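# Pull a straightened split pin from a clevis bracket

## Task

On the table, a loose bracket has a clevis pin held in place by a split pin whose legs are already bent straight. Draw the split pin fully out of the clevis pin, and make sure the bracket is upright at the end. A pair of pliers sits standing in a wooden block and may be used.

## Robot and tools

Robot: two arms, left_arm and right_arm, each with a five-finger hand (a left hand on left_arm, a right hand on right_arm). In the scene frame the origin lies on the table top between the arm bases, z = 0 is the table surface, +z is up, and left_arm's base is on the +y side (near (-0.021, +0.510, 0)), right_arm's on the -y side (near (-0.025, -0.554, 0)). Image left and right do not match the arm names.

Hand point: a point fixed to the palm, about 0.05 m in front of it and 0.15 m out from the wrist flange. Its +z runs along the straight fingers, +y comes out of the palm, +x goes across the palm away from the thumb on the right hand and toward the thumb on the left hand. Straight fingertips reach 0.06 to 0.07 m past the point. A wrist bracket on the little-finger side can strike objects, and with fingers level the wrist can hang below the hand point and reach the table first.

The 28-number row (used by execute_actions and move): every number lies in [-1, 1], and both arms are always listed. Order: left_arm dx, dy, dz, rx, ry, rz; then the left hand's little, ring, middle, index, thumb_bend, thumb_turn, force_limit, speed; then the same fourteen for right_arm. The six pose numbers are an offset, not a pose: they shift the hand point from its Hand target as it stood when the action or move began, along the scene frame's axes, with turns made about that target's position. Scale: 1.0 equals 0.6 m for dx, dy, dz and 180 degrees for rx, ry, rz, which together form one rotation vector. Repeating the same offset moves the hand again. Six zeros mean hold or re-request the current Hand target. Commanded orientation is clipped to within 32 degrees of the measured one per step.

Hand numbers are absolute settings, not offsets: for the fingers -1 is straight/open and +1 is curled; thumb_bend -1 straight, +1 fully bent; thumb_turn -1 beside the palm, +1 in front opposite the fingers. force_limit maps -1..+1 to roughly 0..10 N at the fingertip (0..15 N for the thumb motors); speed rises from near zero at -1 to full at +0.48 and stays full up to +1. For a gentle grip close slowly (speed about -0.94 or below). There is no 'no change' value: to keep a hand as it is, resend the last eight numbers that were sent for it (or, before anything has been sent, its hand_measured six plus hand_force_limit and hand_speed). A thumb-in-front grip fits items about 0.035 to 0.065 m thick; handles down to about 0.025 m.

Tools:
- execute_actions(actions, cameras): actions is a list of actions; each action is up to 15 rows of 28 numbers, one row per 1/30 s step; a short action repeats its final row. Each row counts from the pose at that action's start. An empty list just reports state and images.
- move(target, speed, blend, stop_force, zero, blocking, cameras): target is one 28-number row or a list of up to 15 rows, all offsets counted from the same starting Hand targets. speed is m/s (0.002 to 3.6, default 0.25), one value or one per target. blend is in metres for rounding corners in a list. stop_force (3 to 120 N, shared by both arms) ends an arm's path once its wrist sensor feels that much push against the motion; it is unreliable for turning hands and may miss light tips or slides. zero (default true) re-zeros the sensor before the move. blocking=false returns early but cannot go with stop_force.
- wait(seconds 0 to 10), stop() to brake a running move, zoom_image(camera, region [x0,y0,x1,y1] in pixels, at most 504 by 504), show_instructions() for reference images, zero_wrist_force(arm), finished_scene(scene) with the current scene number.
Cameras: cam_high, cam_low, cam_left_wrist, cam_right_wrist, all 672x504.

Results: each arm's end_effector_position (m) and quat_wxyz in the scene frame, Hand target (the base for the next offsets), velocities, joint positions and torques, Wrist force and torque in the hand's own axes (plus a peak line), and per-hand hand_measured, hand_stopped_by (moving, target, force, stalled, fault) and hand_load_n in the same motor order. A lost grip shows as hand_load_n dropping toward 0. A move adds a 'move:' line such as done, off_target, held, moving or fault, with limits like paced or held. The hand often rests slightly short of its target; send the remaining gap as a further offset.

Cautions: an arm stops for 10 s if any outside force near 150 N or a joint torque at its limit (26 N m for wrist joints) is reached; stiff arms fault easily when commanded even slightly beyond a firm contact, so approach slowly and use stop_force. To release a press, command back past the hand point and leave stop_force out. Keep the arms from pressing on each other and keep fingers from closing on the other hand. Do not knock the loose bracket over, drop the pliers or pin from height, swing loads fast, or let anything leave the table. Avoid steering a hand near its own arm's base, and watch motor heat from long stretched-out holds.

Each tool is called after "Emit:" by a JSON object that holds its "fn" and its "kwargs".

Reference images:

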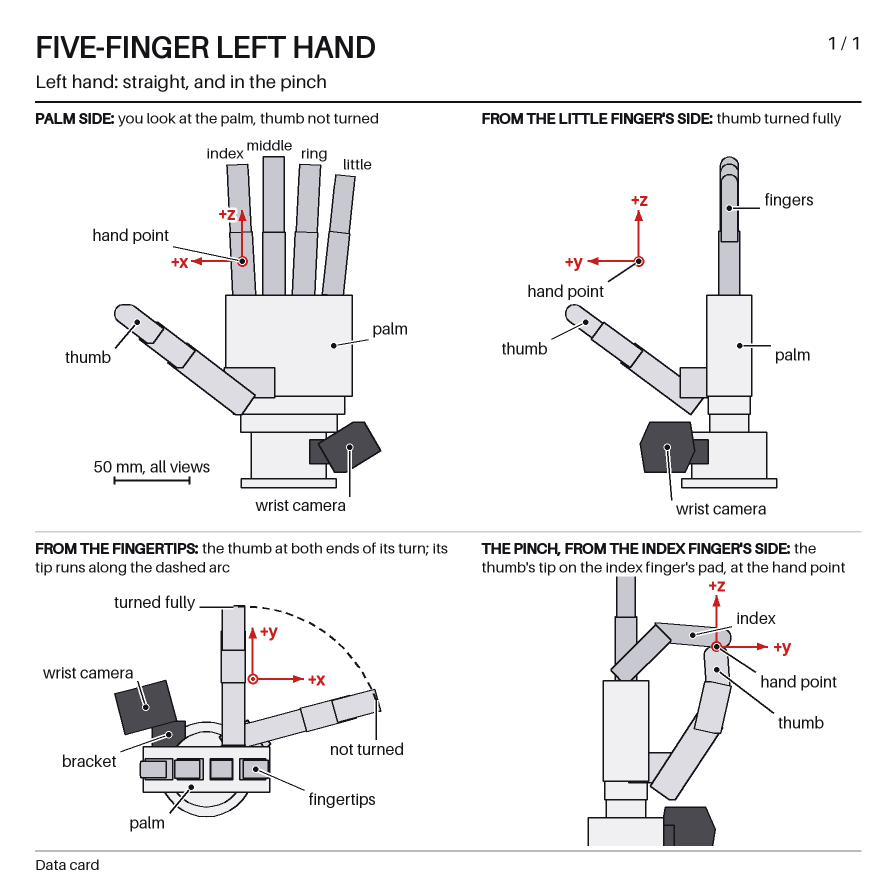

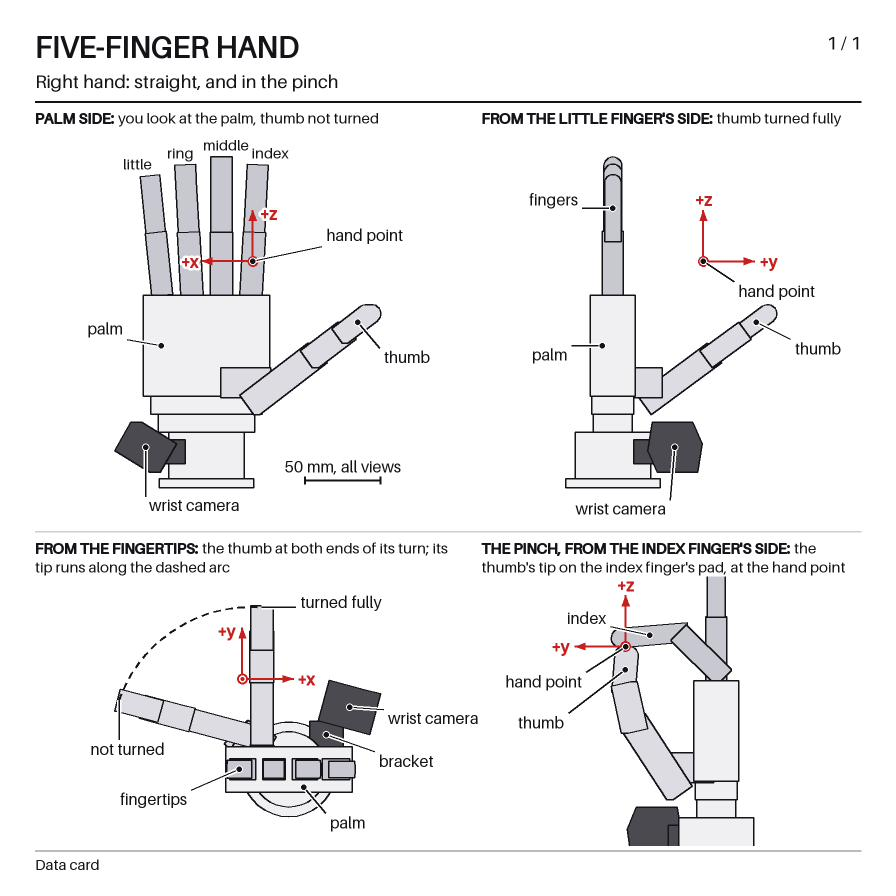

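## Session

Emit:
{"fn": "execute_actions", "kwargs": {"actions": []}}

Emit:
{"fn": "zoom_image", "kwargs": {"camera": "cam_high", "region": [200, 150, 420, 330]}}

Emit:
{"fn": "zoom_image", "kwargs": {"camera": "cam_low", "region": [270, 190, 420, 290]}}

Scene clock: 0.00 s.
left_arm: end_effector_position=(+0.1013, +0.2370, +0.4683) hand_measured=(-1.000, -1.000, -1.000, -1.000, -1.000, -1.000) hand_load_n=(+0.0, +0.0, +0.0, +0.0, +0.0, +0.0) hand_stopped_by=(target, target, target, target, target, target) hand_force_limit=0.00 hand_speed=-0.80 end_effector_quat_wxyz=(+0.014, +0.937, -0.348, -0.022) | right_arm: end_effector_position=(+0.1041, -0.2922, +0.4862) hand_measured=(-1.000, -1.000, -1.000, -1.000, -1.000, -1.000) hand_load_n=(+0.0, +0.0, +0.0, -0.5, +0.0, +0.0) hand_stopped_by=(target, target, target, target, target, target) hand_force_limit=0.00 hand_speed=-0.80 end_effector_quat_wxyz=(+0.029, -0.318, +0.947, +0.007)
Joint positions: left_arm=[4.352 -1.442 -1.366 1.194 -1.542 1.898] | right_arm=[-1.206 -1.748 1.329 1.931 1.557 -1.877]
Joint velocities: within noise
Joint torques (N m): no reading
Wrist force (N): no reading
Wrist torque (N m): no reading
Wrist force, peak (N): no reading
Hand target: left_arm +0.1013, +0.2370, +0.4683; +0.014, +0.937, -0.348, -0.022 | right_arm +0.1041, -0.2922, +0.4862; +0.029, -0.318, +0.947, +0.007
camera_calibration:
cam_left_wrist: T_world_to_cam=[[0.80773, 0.586253, -0.0622824, -0.194808], [0.526652, -0.670035, 0.523155, -0.139075], [0.264969, -0.455369, -0.849959, 0.593409], [0, 0, 0, 1]] pos_world=[0.0733609, 0.291242, 0.564998]
cam_right_wrist: T_world_to_cam=[[-0.798333, 0.602216, -0.000555021, 0.256489], [0.498435, 0.661272, 0.560608, -0.130607], [0.337974, 0.447275, -0.828081, 0.614891], [0, 0, 0, 1]] pos_world=[0.0620461, -0.34312, 0.582541]

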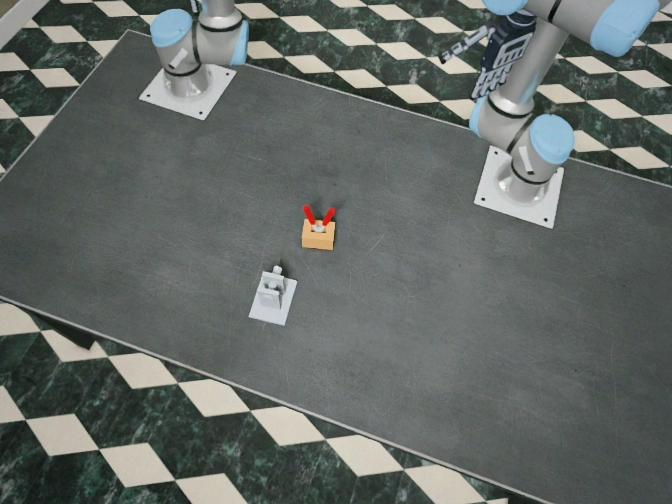

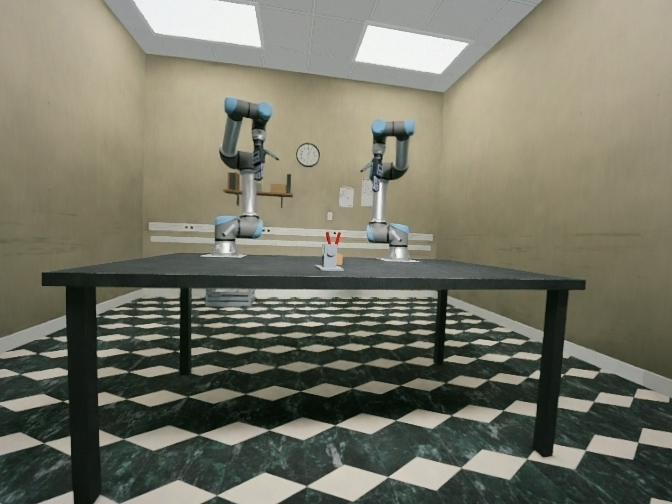

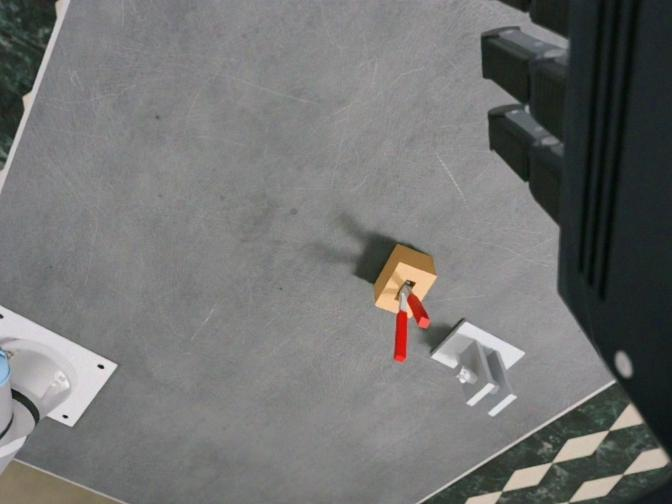

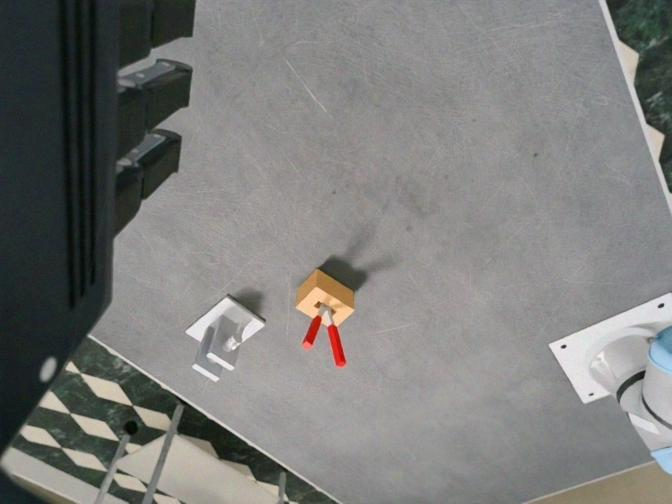

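Scaled by 2.291 from the camera's 672x504 image, which has a finer 960x720 frame.

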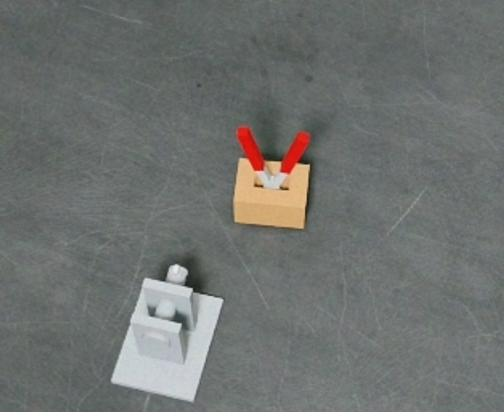

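Scaled by 3.360 from the camera's 672x504 image, which has a finer 960x720 frame.

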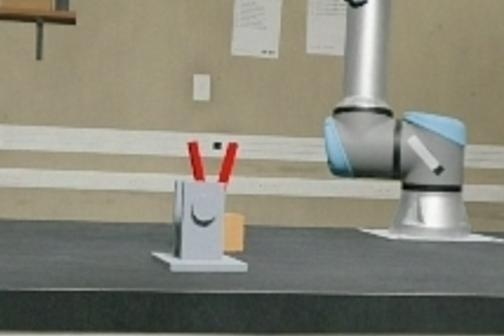

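Emit:
{"fn": "zoom_image", "kwargs": {"camera": "cam_right_wrist", "region": [170, 260, 380, 400]}}

Emit:
{"fn": "zoom_image", "kwargs": {"camera": "cam_left_wrist", "region": [360, 230, 540, 430]}}

Emit:
{"fn": "zoom_image", "kwargs": {"camera": "cam_high", "region": [240, 250, 310, 330]}}

Scaled by 2.400 from the camera's 672x504 image, which has a finer 960x720 frame.

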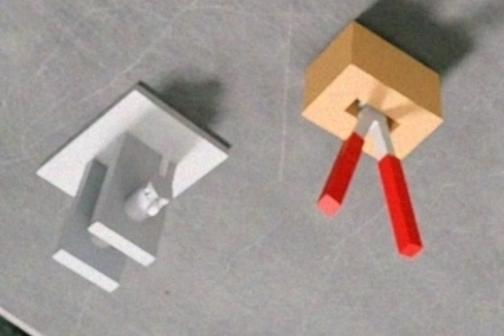

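Scaled by 2.520 from the camera's 672x504 image, which has a finer 960x720 frame.

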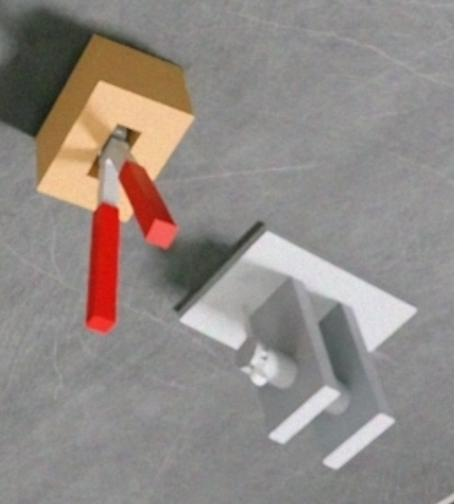

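Scaled by 6.300 from the camera's 672x504 image, which has a finer 960x720 frame.

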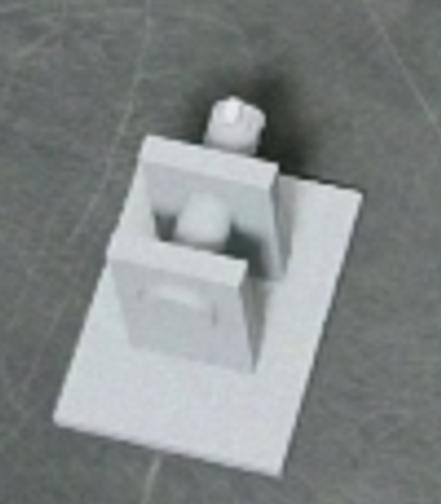

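Emit:
{"fn": "move", "kwargs": {"target": [0.768,-0.062,-0.28,-0.2863,0.5294,0.5803,1,1,0.99,-1,-1,1,0.6,-0.5,0.823,0.187,-0.394,0.2271,0.5142,-0.5241,1,1,1,-1,-1,1,0.3,0], "speed": 0.3}}

Scene clock: 32.73 s.
left_arm: end_effector_position=(+0.5621, +0.1999, +0.3002) hand_measured=(+1.000, +1.000, +0.990, -1.000, -1.000, +1.000) hand_load_n=(+0.0, +0.0, +0.0, +0.0, +0.0, +0.0) hand_stopped_by=(target, target, target, target, target, target) hand_force_limit=0.60 hand_speed=-0.50 end_effector_quat_wxyz=(+0.543, +0.453, +0.539, -0.458) | right_arm: end_effector_position=(+0.5979, -0.1801, +0.2499) hand_measured=(+1.000, +1.000, +1.000, -1.000, -1.000, +1.000) hand_load_n=(+0.0, +0.0, +0.0, +0.0, +0.0, +0.5) hand_stopped_by=(target, target, target, target, target, target) hand_force_limit=0.30 hand_speed=0.00 end_effector_quat_wxyz=(-0.490, +0.503, +0.556, +0.445)
Joint positions: left_arm=[4.862 -2.132 -1.845 1.054 0.047 1.352] | right_arm=[-1.562 -0.717 1.244 1.775 0.167 -0.74]
Joint velocities: within noise
Joint torques (N m): left_arm=[-11.07 45.02 7.62 -2.23 1.49 1.87] | right_arm=[11.62 -39.46 -24.07 0.45 -2.75 1.68]
Wrist force (N): left_arm=[1.9 -0.3 -1.9] | right_arm=[-1.7 0.7 -0.8]
Wrist torque (N m): left_arm=[0.14 -0.39 0.05] | right_arm=[0.19 0.28 -0.14]
Wrist force, peak (N): left_arm=[2.0 -0.2 -2.3] | right_arm=[-1.8 1.1 -0.8]
Hand target: left_arm +0.5621, +0.1998, +0.3003; +0.542, +0.454, +0.541, -0.455 | right_arm +0.5979, -0.1800, +0.2498; +0.490, -0.503, -0.556, -0.445
Off the commanded pose: left_arm 0.000 m, 1 deg | right_arm 0.000 m, 0 deg.
move: done
camera_calibration:
cam_left_wrist: T_world_to_cam=[[-0.955895, -0.183232, -0.229546, 0.63969], [0.0911329, 0.557935, -0.824866, 0.085314], [0.279213, -0.809404, -0.516629, 0.274253], [0, 0, 0, 1]] pos_world=[0.527126, 0.291593, 0.358898]
cam_right_wrist: T_world_to_cam=[[0.955512, 0.108278, 0.274358, -0.623273], [0.284204, -0.586811, -0.758209, -0.0855165], [0.0788992, 0.802451, -0.591478, 0.361758], [0, 0, 0, 1]] pos_world=[0.591307, -0.272988, 0.320133]

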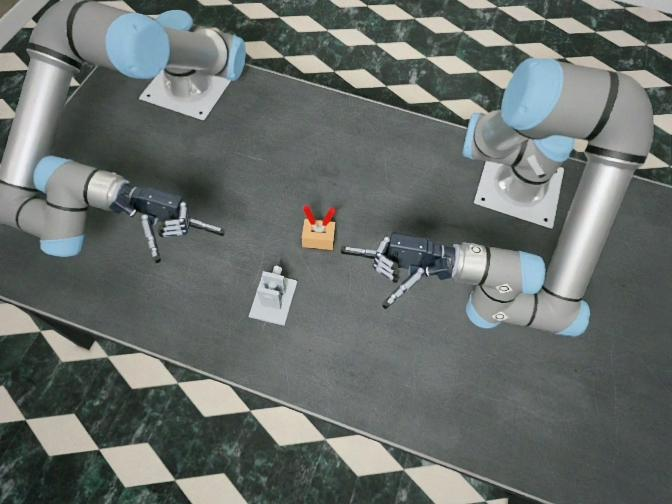

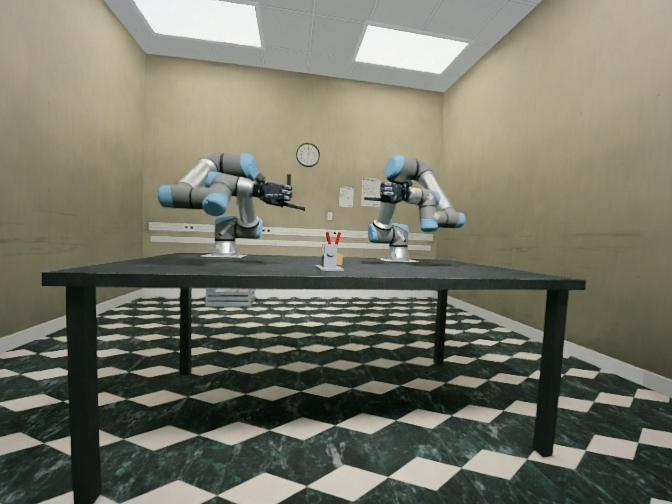

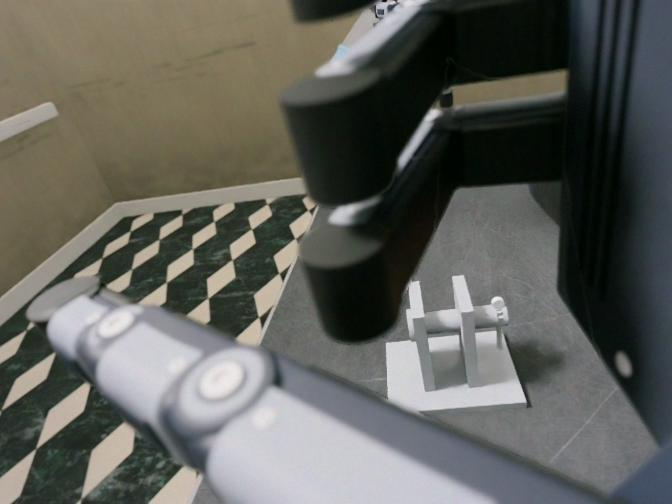

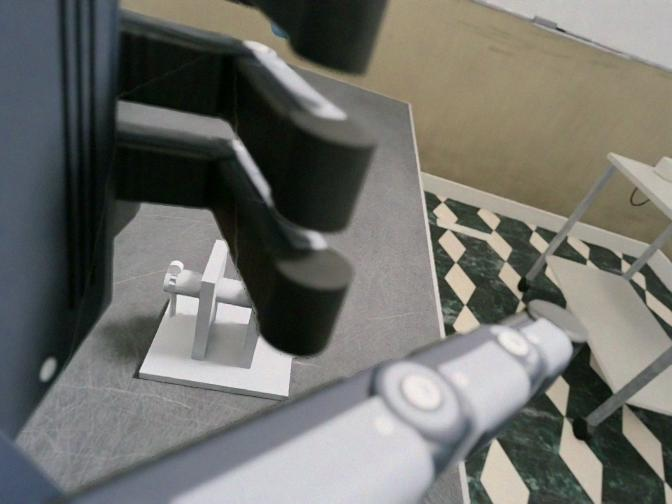

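Emit:
{"fn": "move", "kwargs": {"target": [0,0,0,0,0,0.111,1,1,0.99,-1,-1,1,0.6,-0.5,0,0,0,0,0,-0.154,1,1,1,-1,-1,1,0.3,0], "speed": 0.25}}

Scene clock: 49.90 s.
left_arm: end_effector_position=(+0.5621, +0.1998, +0.3003) hand_measured=(+1.000, +1.000, +0.990, -1.000, -1.000, +1.000) hand_load_n=(+0.0, +0.0, +0.0, +0.0, +0.0, +0.0) hand_stopped_by=(target, target, target, target, target, target) hand_force_limit=0.60 hand_speed=-0.50 end_effector_quat_wxyz=(+0.612, +0.353, +0.612, -0.354) | right_arm: end_effector_position=(+0.5979, -0.1800, +0.2499) hand_measured=(+1.000, +1.000, +1.000, -1.000, -1.000, +1.000) hand_load_n=(+0.0, +0.0, +0.0, +0.0, +0.0, +0.0) hand_stopped_by=(target, target, target, target, target, target) hand_force_limit=0.30 hand_speed=0.00 end_effector_quat_wxyz=(-0.369, +0.622, +0.419, +0.549)
Joint positions: left_arm=[4.761 -1.994 -2.097 0.952 0.498 1.567] | right_arm=[-1.47 -1.204 1.602 -0.123 0.479 1.324]
Joint velocities: within noise
Joint torques (N m): left_arm=[-10.89 38.13 11.09 -0.48 1.01 2.03] | right_arm=[11.51 -48.58 -9.38 -1.79 1.01 1.7]
Wrist force (N): left_arm=[2.1 0.3 -2.0] | right_arm=[-1.5 0.6 -0.8]
Wrist torque (N m): left_arm=[0.22 -0.43 0.05] | right_arm=[0.18 0.26 -0.13]
Wrist force, peak (N): left_arm=[2.3 0.5 -2.2] | right_arm=[-2.0 0.8 -0.8]
Hand target: left_arm +0.5621, +0.1998, +0.3003; +0.612, +0.353, +0.612, -0.354 | right_arm +0.5979, -0.1800, +0.2498; -0.369, +0.622, +0.419, +0.549
Off the commanded pose: left_arm 0.000 m, 0 deg | right_arm 0.000 m, 0 deg.
move: done
camera_calibration:
cam_left_wrist: T_world_to_cam=[[-0.835444, -0.499197, -0.229858, 0.635154], [-0.109919, 0.561574, -0.820093, 0.196294], [0.538471, -0.659876, -0.524035, 0.100783], [0, 0, 0, 1]] pos_world=[0.497943, 0.273338, 0.359789]
cam_right_wrist: T_world_to_cam=[[0.896102, -0.34892, 0.27433, -0.670039], [-0.0220667, -0.652328, -0.757615, 0.0856683], [0.4433, 0.672847, -0.592252, 0.120759], [0, 0, 0, 1]] pos_world=[0.548781, -0.259158, 0.320235]

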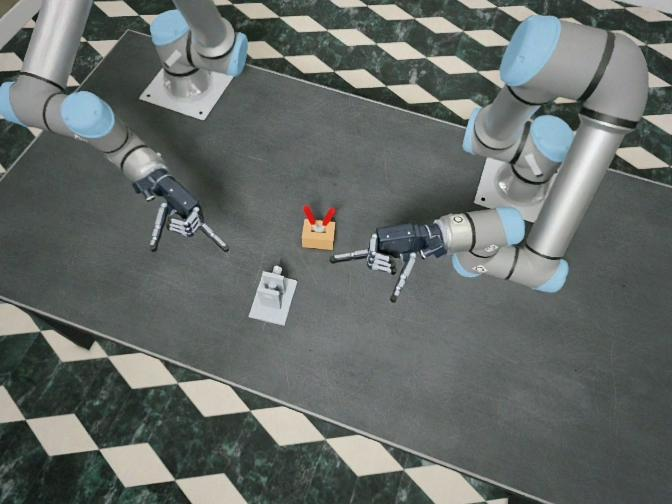

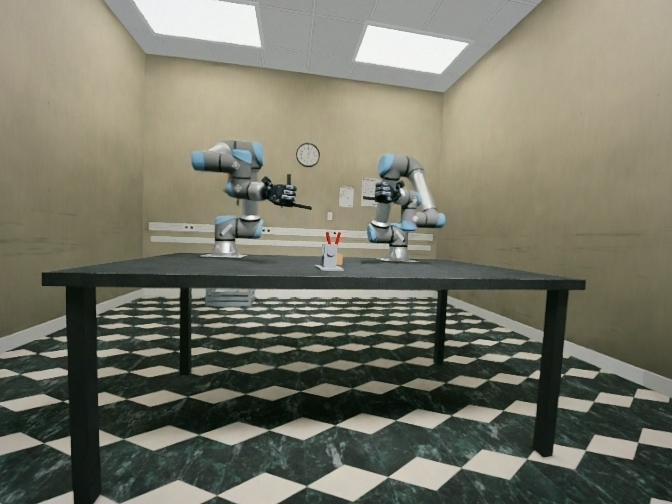

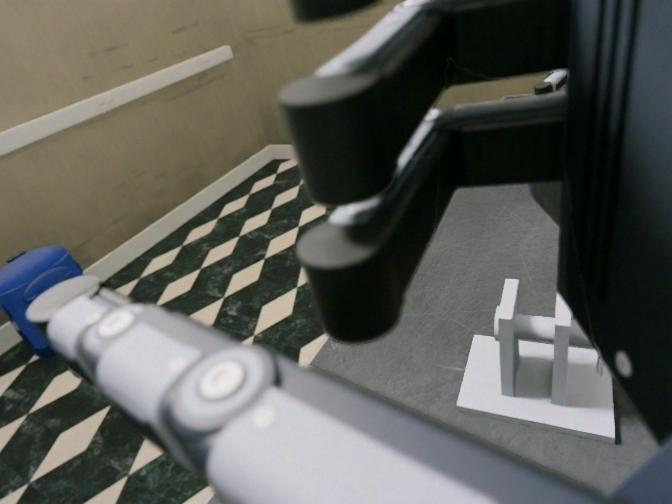

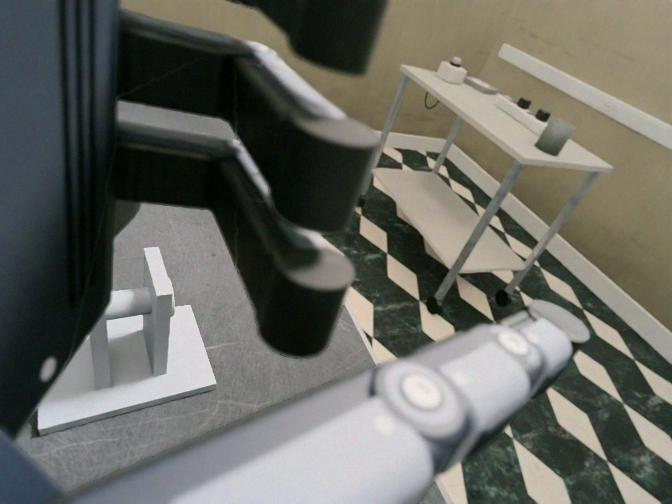

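Emit:
{"fn": "move", "kwargs": {"target": [[0,0,0,0,0,-0.228,1,1,0.99,-1,-1,1,0.6,-0.5,0,0,0,0,0,0,1,1,1,-1,-1,1,0.3,0],[0,0,0,0.1086,0.0267,-0.1303,1,1,0.99,-1,-1,1,0.6,-0.5,0,0,0,0,0,0,1,1,1,-1,-1,1,0.3,0],[0,0,0,0.0406,0.0181,-0.0094,1,1,0.99,-1,-1,1,0.6,-0.5,0,0,0,0,0,0,1,1,1,-1,-1,1,0.3,0]], "speed": 0.25, "cameras": ["cam_high","cam_left_wrist"]}}

Scene clock: 59.53 s.
left_arm: end_effector_position=(+0.5621, +0.1998, +0.3003) hand_measured=(+1.000, +1.000, +0.990, -1.000, -1.000, +1.000) hand_load_n=(+0.0, +0.0, +0.0, +0.0, +0.0, +0.0) hand_stopped_by=(target, target, target, target, target, target) hand_force_limit=0.60 hand_speed=-0.50 end_effector_quat_wxyz=(+0.566, +0.390, +0.645, -0.334) | right_arm: end_effector_position=(+0.5979, -0.1800, +0.2498) hand_measured=(+1.000, +1.000, +1.000, -1.000, -1.000, +1.000) hand_load_n=(+0.0, +0.0, +0.0, +0.0, +0.0, +0.0) hand_stopped_by=(target, target, target, target, target, target) hand_force_limit=0.30 hand_speed=0.00 end_effector_quat_wxyz=(-0.369, +0.622, +0.419, +0.549)
Joint positions: left_arm=[4.758 -1.731 -1.728 3.162 -0.49 -1.296] | right_arm=[-1.47 -1.205 1.602 -0.124 0.479 1.325]
Joint velocities: within noise
Joint torques (N m): left_arm=[-11.21 34.11 14.25 1.86 -1.03 -1.54] | right_arm=[11.41 -47.78 -11.69 -0.94 1.05 1.78]
Wrist force (N): left_arm=[2.3 0.2 -2.3] | right_arm=[-1.6 0.9 -0.8]
Wrist torque (N m): left_arm=[0.22 -0.49 0.16] | right_arm=[0.23 0.27 -0.12]
Wrist force, peak (N): left_arm=[2.4 0.9 -2.4] | right_arm=[-1.7 0.9 -1.0]
Hand target: left_arm +0.5621, +0.1998, +0.3003; +0.566, +0.390, +0.645, -0.334 | right_arm +0.5979, -0.1800, +0.2498; -0.369, +0.622, +0.419, +0.549
Off the commanded pose: left_arm 0.000 m, 0 deg | right_arm 0.000 m, 0 deg.
move: done
camera_calibration:
cam_left_wrist: T_world_to_cam=[[-0.862897, -0.443811, -0.241744, 0.643184], [-0.136053, 0.664683, -0.734634, 0.164733], [0.486722, -0.601023, -0.633935, 0.151097], [0, 0, 0, 1]] pos_world=[0.503872, 0.26677, 0.37229]
Images, in order (width x height): cam_high 672x504, cam_left_wrist 672x504.

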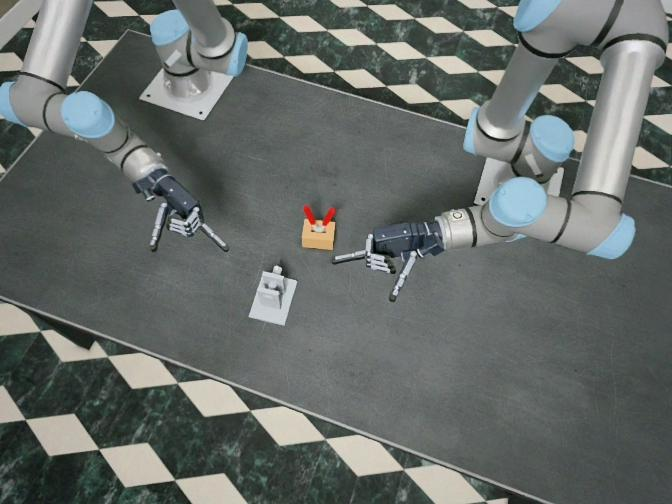

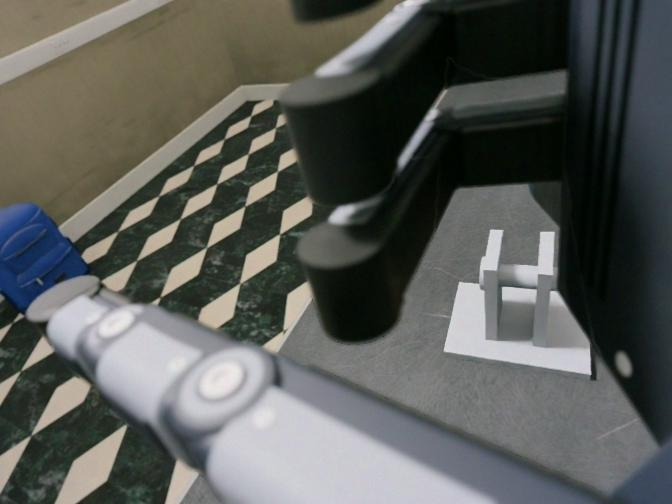

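Emit:
{"fn": "move", "kwargs": {"target": [0,0,0,0,0,0,1,1,0.99,-1,-1,1,0.6,-0.5,-0.033,0.055,-0.32,0,0,0.083,1,1,1,-1,-1,1,0.3,0], "speed": 0.2}}

Emit:
{"fn": "zoom_image", "kwargs": {"camera": "cam_right_wrist", "region": [80, 180, 380, 400]}}

Emit:
{"fn": "zoom_image", "kwargs": {"camera": "cam_low", "region": [290, 220, 410, 290]}}

Emit:
{"fn": "zoom_image", "kwargs": {"camera": "cam_high", "region": [230, 210, 370, 330]}}

Scene clock: 68.20 s.
left_arm: end_effector_position=(+0.5621, +0.1998, +0.3003) hand_measured=(+1.000, +1.000, +0.990, -1.000, -1.000, +1.000) hand_load_n=(+0.0, +0.0, +0.0, +0.0, +0.0, +0.0) hand_stopped_by=(target, target, target, target, target, target) hand_force_limit=0.60 hand_speed=-0.50 end_effector_quat_wxyz=(+0.566, +0.390, +0.645, -0.334) | right_arm: end_effector_position=(+0.5781, -0.1470, +0.0579) hand_measured=(+1.000, +1.000, +1.000, -1.000, -1.000, +1.000) hand_load_n=(+0.0, +0.0, +0.0, +0.0, +0.0, +0.0) hand_stopped_by=(target, target, target, target, target, target) hand_force_limit=0.30 hand_speed=0.00 end_effector_quat_wxyz=(-0.437, +0.562, +0.496, +0.497)
Joint positions: left_arm=[4.758 -1.73 -1.728 3.163 -0.491 -1.297] | right_arm=[-1.472 -0.816 1.569 -0.193 0.236 1.021]
Joint velocities: within noise
Joint torques (N m): left_arm=[-11.41 34.28 15.77 1.58 -1.01 -1.67] | right_arm=[11.67 -35.58 -22.66 2.81 -2.32 -2.08]
Wrist force (N): left_arm=[2.1 0.4 -2.3] | right_arm=[-1.6 0.8 -0.6]
Wrist torque (N m): left_arm=[0.24 -0.46 0.14] | right_arm=[0.20 0.27 -0.13]
Wrist force, peak (N): left_arm=[2.3 0.5 -2.5] | right_arm=[-2.5 0.6 -0.4]
Hand target: left_arm +0.5621, +0.1998, +0.3003; +0.566, +0.390, +0.645, -0.334 | right_arm +0.5781, -0.1470, +0.0578; -0.437, +0.562, +0.496, +0.497
Off the commanded pose: left_arm 0.000 m, 0 deg | right_arm 0.000 m, 0 deg.
move: done
camera_calibration:
cam_left_wrist: T_world_to_cam=[[-0.862855, -0.443897, -0.241736, 0.643097], [-0.136038, 0.66456, -0.734747, 0.164787], [0.4868, -0.601095, -0.633806, 0.151078], [0, 0, 0, 1]] pos_world=[0.503772, 0.26677, 0.37229]
cam_right_wrist: T_world_to_cam=[[0.955721, -0.106564, 0.274301, -0.586929], [0.146646, -0.635676, -0.757899, -0.13371], [0.255131, 0.764565, -0.591902, 0.115859], [0, 0, 0, 1]] pos_world=[0.550989, -0.236123, 0.128234]

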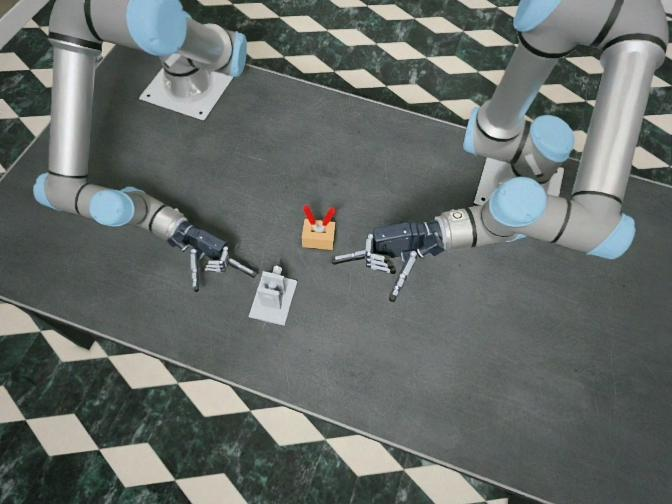

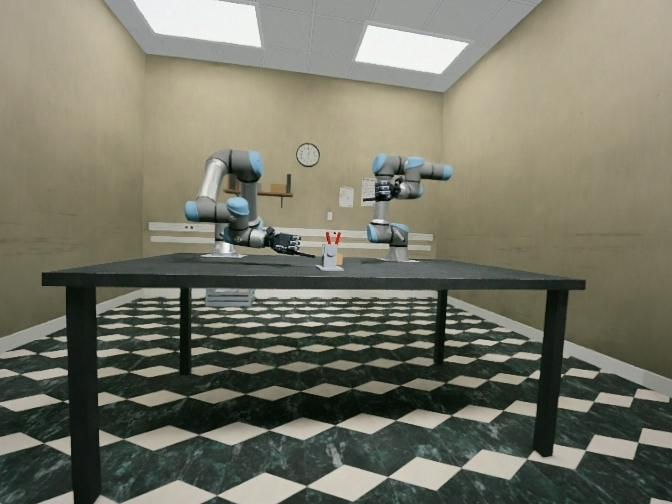

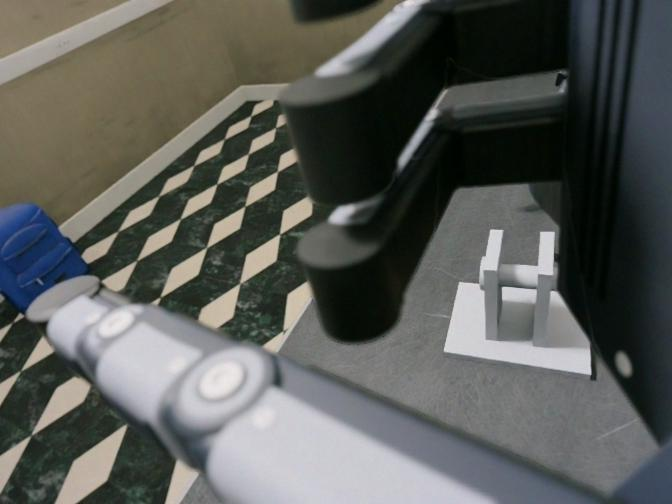

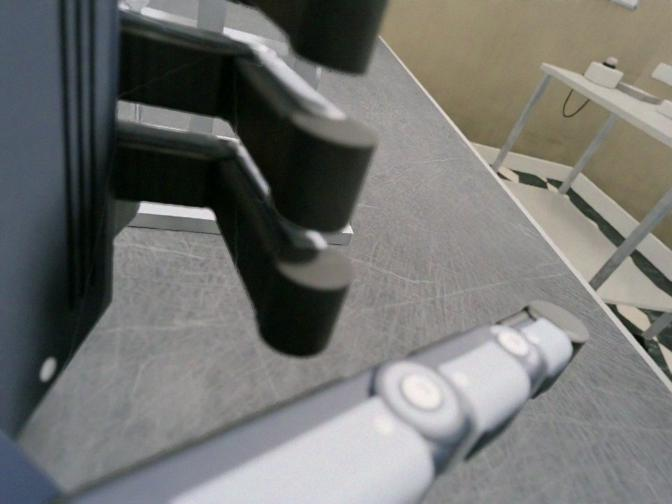

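Scaled by 1.680 from the camera's 672x504 image, which has a finer 960x720 frame.

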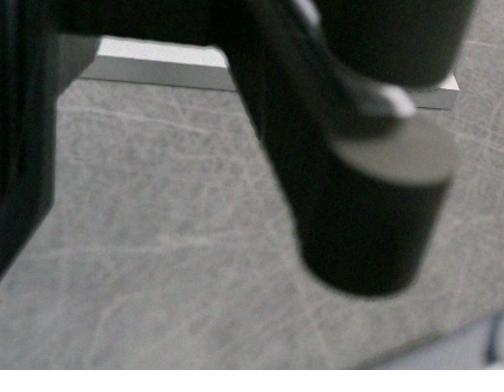

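Scaled by 4.200 from the camera's 672x504 image, which has a finer 960x720 frame.

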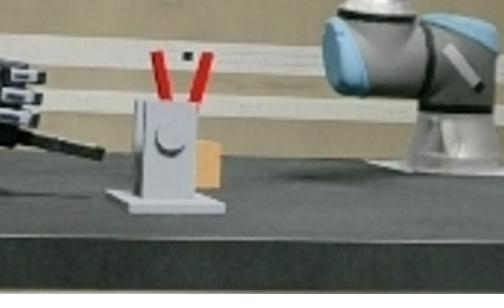

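Scaled by 3.600 from the camera's 672x504 image, which has a finer 960x720 frame.

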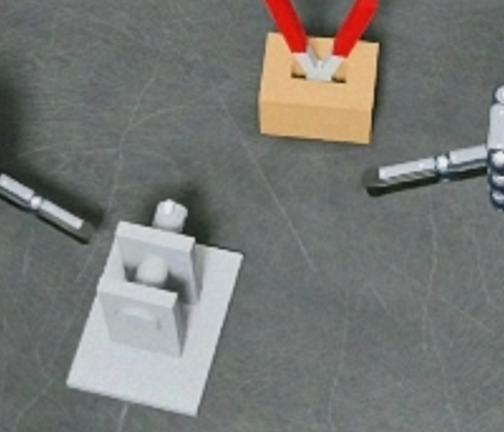

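Emit:
{"fn": "move", "kwargs": {"target": [0,0,0,0,0,0,1,1,0.99,-1,-1,1,0.6,-0.5,-0.0365,-0.0037,-0.055,0,0,0,1,1,1,-1,-1,1,0.3,0], "speed": 0.05, "stop_force": 5}}

Emit:
{"fn": "zoom_image", "kwargs": {"camera": "cam_right_wrist", "region": [80, 180, 380, 400]}}

Emit:
{"fn": "zoom_image", "kwargs": {"camera": "cam_low", "region": [290, 235, 360, 285]}}

Emit:
{"fn": "zoom_image", "kwargs": {"camera": "cam_high", "region": [240, 250, 310, 320]}}

Scene clock: 76.10 s.
left_arm: end_effector_position=(+0.5621, +0.1998, +0.3003) hand_measured=(+1.000, +1.000, +0.990, -1.000, -1.000, +1.000) hand_load_n=(+0.0, +0.0, +0.0, +0.0, +0.0, +0.0) hand_stopped_by=(target, target, target, target, target, target) hand_force_limit=0.60 hand_speed=-0.50 end_effector_quat_wxyz=(+0.566, +0.390, +0.645, -0.334) | right_arm: end_effector_position=(+0.5562, -0.1493, +0.0248) hand_measured=(+1.000, +1.000, +1.000, -1.000, -1.000, +1.000) hand_load_n=(+0.0, +0.0, +0.0, +0.0, -0.5, +0.5) hand_stopped_by=(target, target, target, target, target, target) hand_force_limit=0.30 hand_speed=0.00 end_effector_quat_wxyz=(-0.437, +0.562, +0.496, +0.497)
Joint positions: left_arm=[4.758 -1.73 -1.728 3.163 -0.491 -1.297] | right_arm=[-1.474 -0.796 1.648 -0.289 0.235 1.017]
Joint velocities: within noise
Joint torques (N m): left_arm=[-10.95 33.41 22.58 1.04 -0.85 -1.53] | right_arm=[-6.87 -39.56 -4.35 -0.7 0.48 1.65]
Wrist force (N): left_arm=[2.2 0.3 -2.3] | right_arm=[-1.6 0.8 -0.6]
Wrist torque (N m): left_arm=[0.23 -0.47 0.15] | right_arm=[0.21 0.27 -0.13]
Wrist force, peak (N): left_arm=[2.4 0.4 -2.5] | right_arm=[-2.0 0.8 -0.7]
Hand target: left_arm +0.5621, +0.1998, +0.3003; +0.566, +0.390, +0.645, -0.334 | right_arm +0.5562, -0.1493, +0.0248; -0.437, +0.562, +0.496, +0.497
Off the commanded pose: left_arm 0.000 m, 0 deg | right_arm 0.000 m, 0 deg.
move: done
camera_calibration:
cam_left_wrist: T_world_to_cam=[[-0.862855, -0.443897, -0.241736, 0.643097], [-0.136038, 0.66456, -0.734747, 0.164787], [0.4868, -0.601095, -0.633806, 0.151078], [0, 0, 0, 1]] pos_world=[0.503772, 0.26677, 0.37229]
cam_right_wrist: T_world_to_cam=[[0.955761, -0.106299, 0.274264, -0.557147], [0.146726, -0.635834, -0.757751, -0.157065], [0.254935, 0.764471, -0.592108, 0.103773], [0, 0, 0, 1]] pos_world=[0.52909, -0.238423, 0.0952344]

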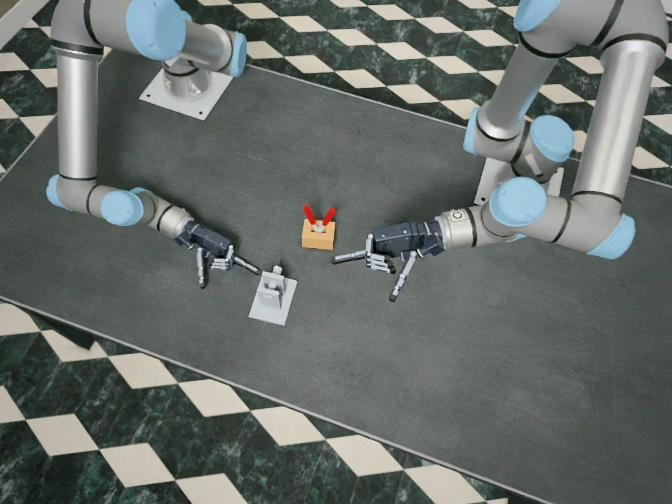

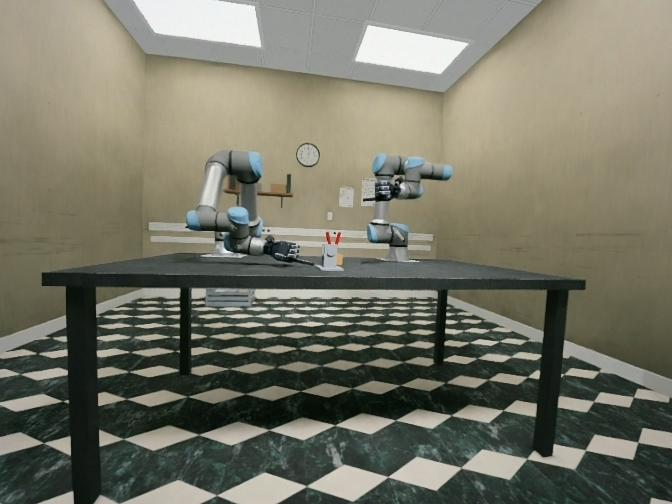

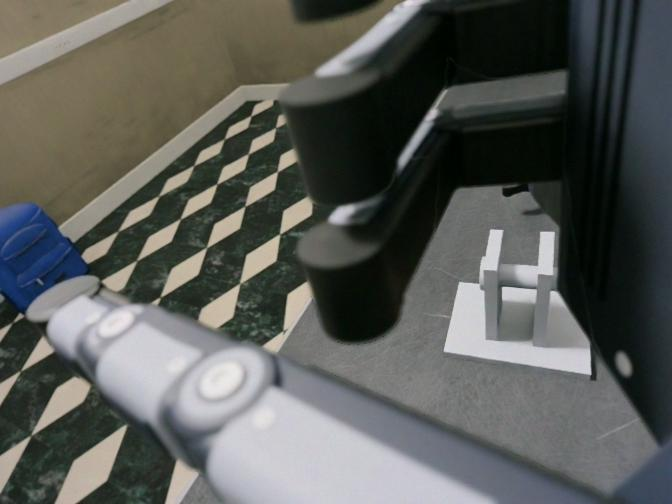

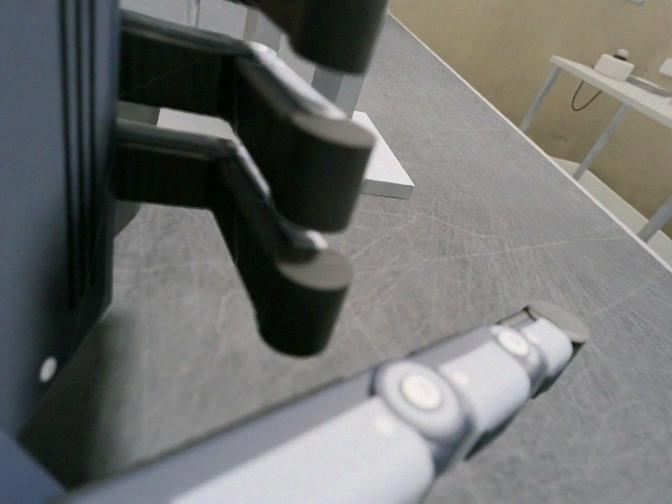

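Scaled by 1.680 from the camera's 672x504 image, which has a finer 960x720 frame.

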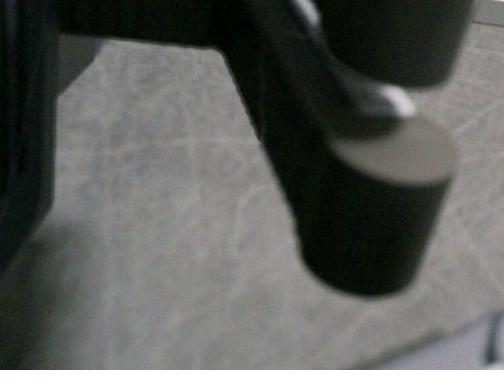

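Scaled by 7.200 from the camera's 672x504 image, which has a finer 960x720 frame.

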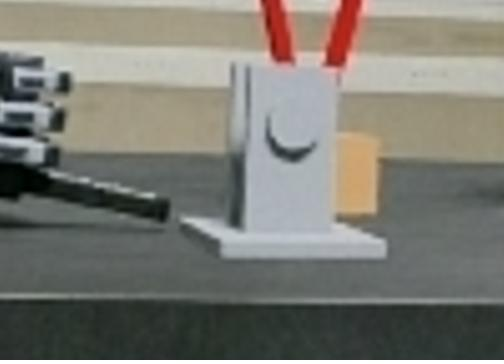

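Scaled by 7.200 from the camera's 672x504 image, which has a finer 960x720 frame.

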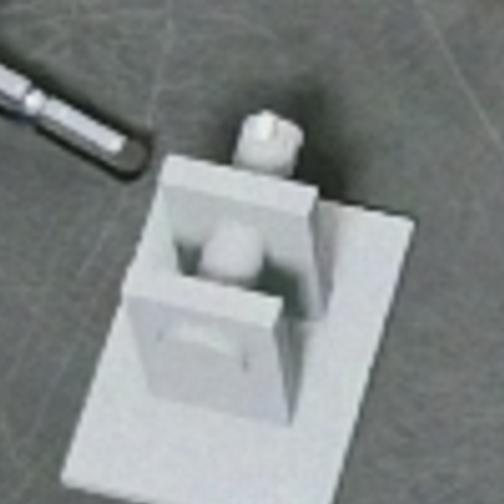

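Emit:
{"fn": "move", "kwargs": {"target": [0,-0.083,-0.233,0,0,-0.07,1,1,0.99,-1,-1,1,0.6,-0.5,0,0,0,0,0,0,1,1,1,-1,-1,1,0.3,0], "speed": 0.2, "cameras": ["cam_left_wrist","cam_right_wrist"]}}

Emit:
{"fn": "zoom_image", "kwargs": {"camera": "cam_left_wrist", "region": [370, 180, 600, 380]}}

Emit:
{"fn": "zoom_image", "kwargs": {"camera": "cam_right_wrist", "region": [130, 0, 330, 150]}}

Scene clock: 84.77 s.
left_arm: end_effector_position=(+0.5621, +0.1501, +0.1606) hand_measured=(+1.000, +1.000, +0.990, -1.000, -1.000, +1.000) hand_load_n=(+0.0, +0.0, +0.0, +0.0, +0.0, +0.0) hand_stopped_by=(target, target, target, target, target, target) hand_force_limit=0.60 hand_speed=-0.50 end_effector_quat_wxyz=(+0.526, +0.459, +0.599, -0.394) | right_arm: end_effector_position=(+0.5562, -0.1493, +0.0248) hand_measured=(+1.000, +1.000, +1.000, -1.000, -1.000, +1.000) hand_load_n=(+0.0, +0.0, +0.0, +0.0, +0.0, +0.0) hand_stopped_by=(target, target, target, target, target, target) hand_force_limit=0.30 hand_speed=0.00 end_effector_quat_wxyz=(-0.437, +0.562, +0.496, +0.497)
Joint positions: left_arm=[4.718 -2.025 -1.743 3.32 -0.323 -1.132] | right_arm=[-1.474 -0.796 1.648 -0.289 0.235 1.017]
Joint velocities: within noise
Joint torques (N m): left_arm=[-11.55 31.76 22.25 -2.09 1.94 1.95] | right_arm=[8.08 -56.94 -5.98 -0.2 0.64 1.72]
Wrist force (N): left_arm=[1.6 -0.1 -1.7] | right_arm=[-1.7 0.9 -0.6]
Wrist torque (N m): left_arm=[0.16 -0.32 0.07] | right_arm=[0.23 0.27 -0.14]
Wrist force, peak (N): left_arm=[2.4 0.4 -2.4] | right_arm=[-1.9 0.9 -0.7]
Hand target: left_arm +0.5621, +0.1500, +0.1605; +0.526, +0.459, +0.599, -0.394 | right_arm +0.5562, -0.1493, +0.0248; -0.437, +0.562, +0.496, +0.497
Off the commanded pose: left_arm 0.000 m, 0 deg | right_arm 0.000 m, 0 deg.
move: done
camera_calibration:
cam_left_wrist: T_world_to_cam=[[-0.938844, -0.245261, -0.241699, 0.600161], [0.0120231, 0.678139, -0.734835, 0.00993513], [0.344132, -0.692801, -0.633718, 0.126604], [0, 0, 0, 1]] pos_world=[0.51977, 0.22817, 0.232591]
cam_right_wrist: T_world_to_cam=[[0.955737, -0.106373, 0.27432, -0.557157], [0.146722, -0.635845, -0.757743, -0.157066], [0.255028, 0.764451, -0.592093, 0.103718], [0, 0, 0, 1]] pos_world=[0.52909, -0.238423, 0.0952345]
Images, in order (width x height): cam_left_wrist 672x504, cam_right_wrist 672x504.

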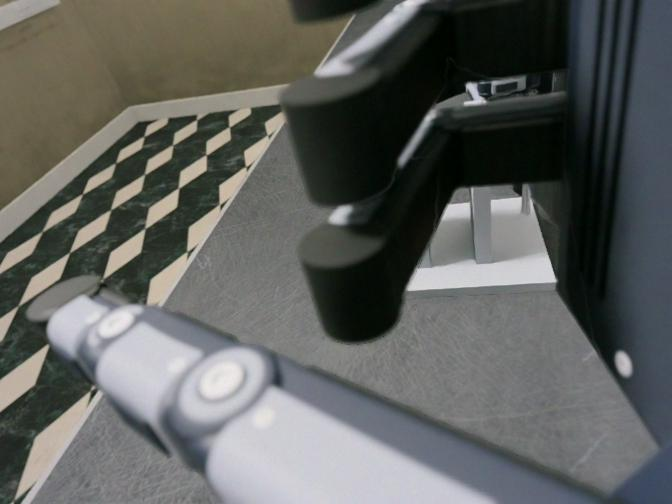

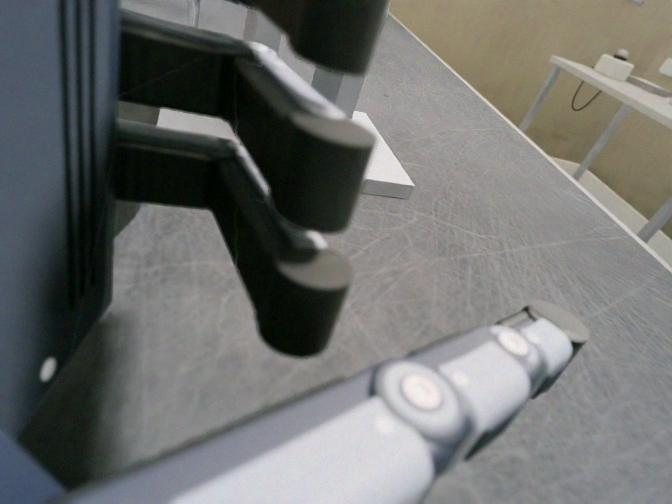

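Scaled by 2.191 from the camera's 672x504 image, which has a finer 960x720 frame.

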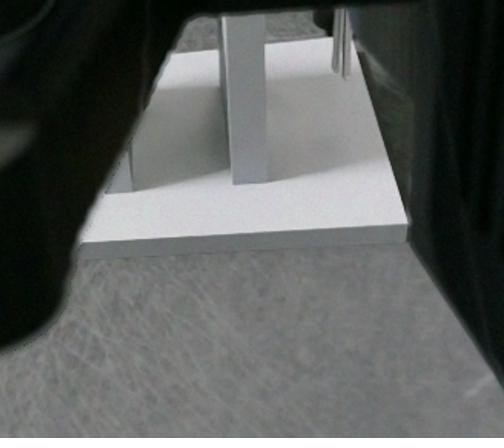

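Scaled by 2.520 from the camera's 672x504 image, which has a finer 960x720 frame.

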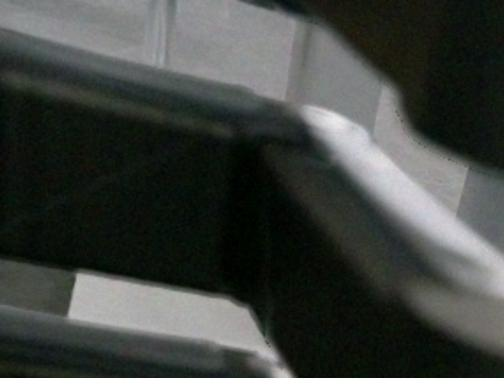

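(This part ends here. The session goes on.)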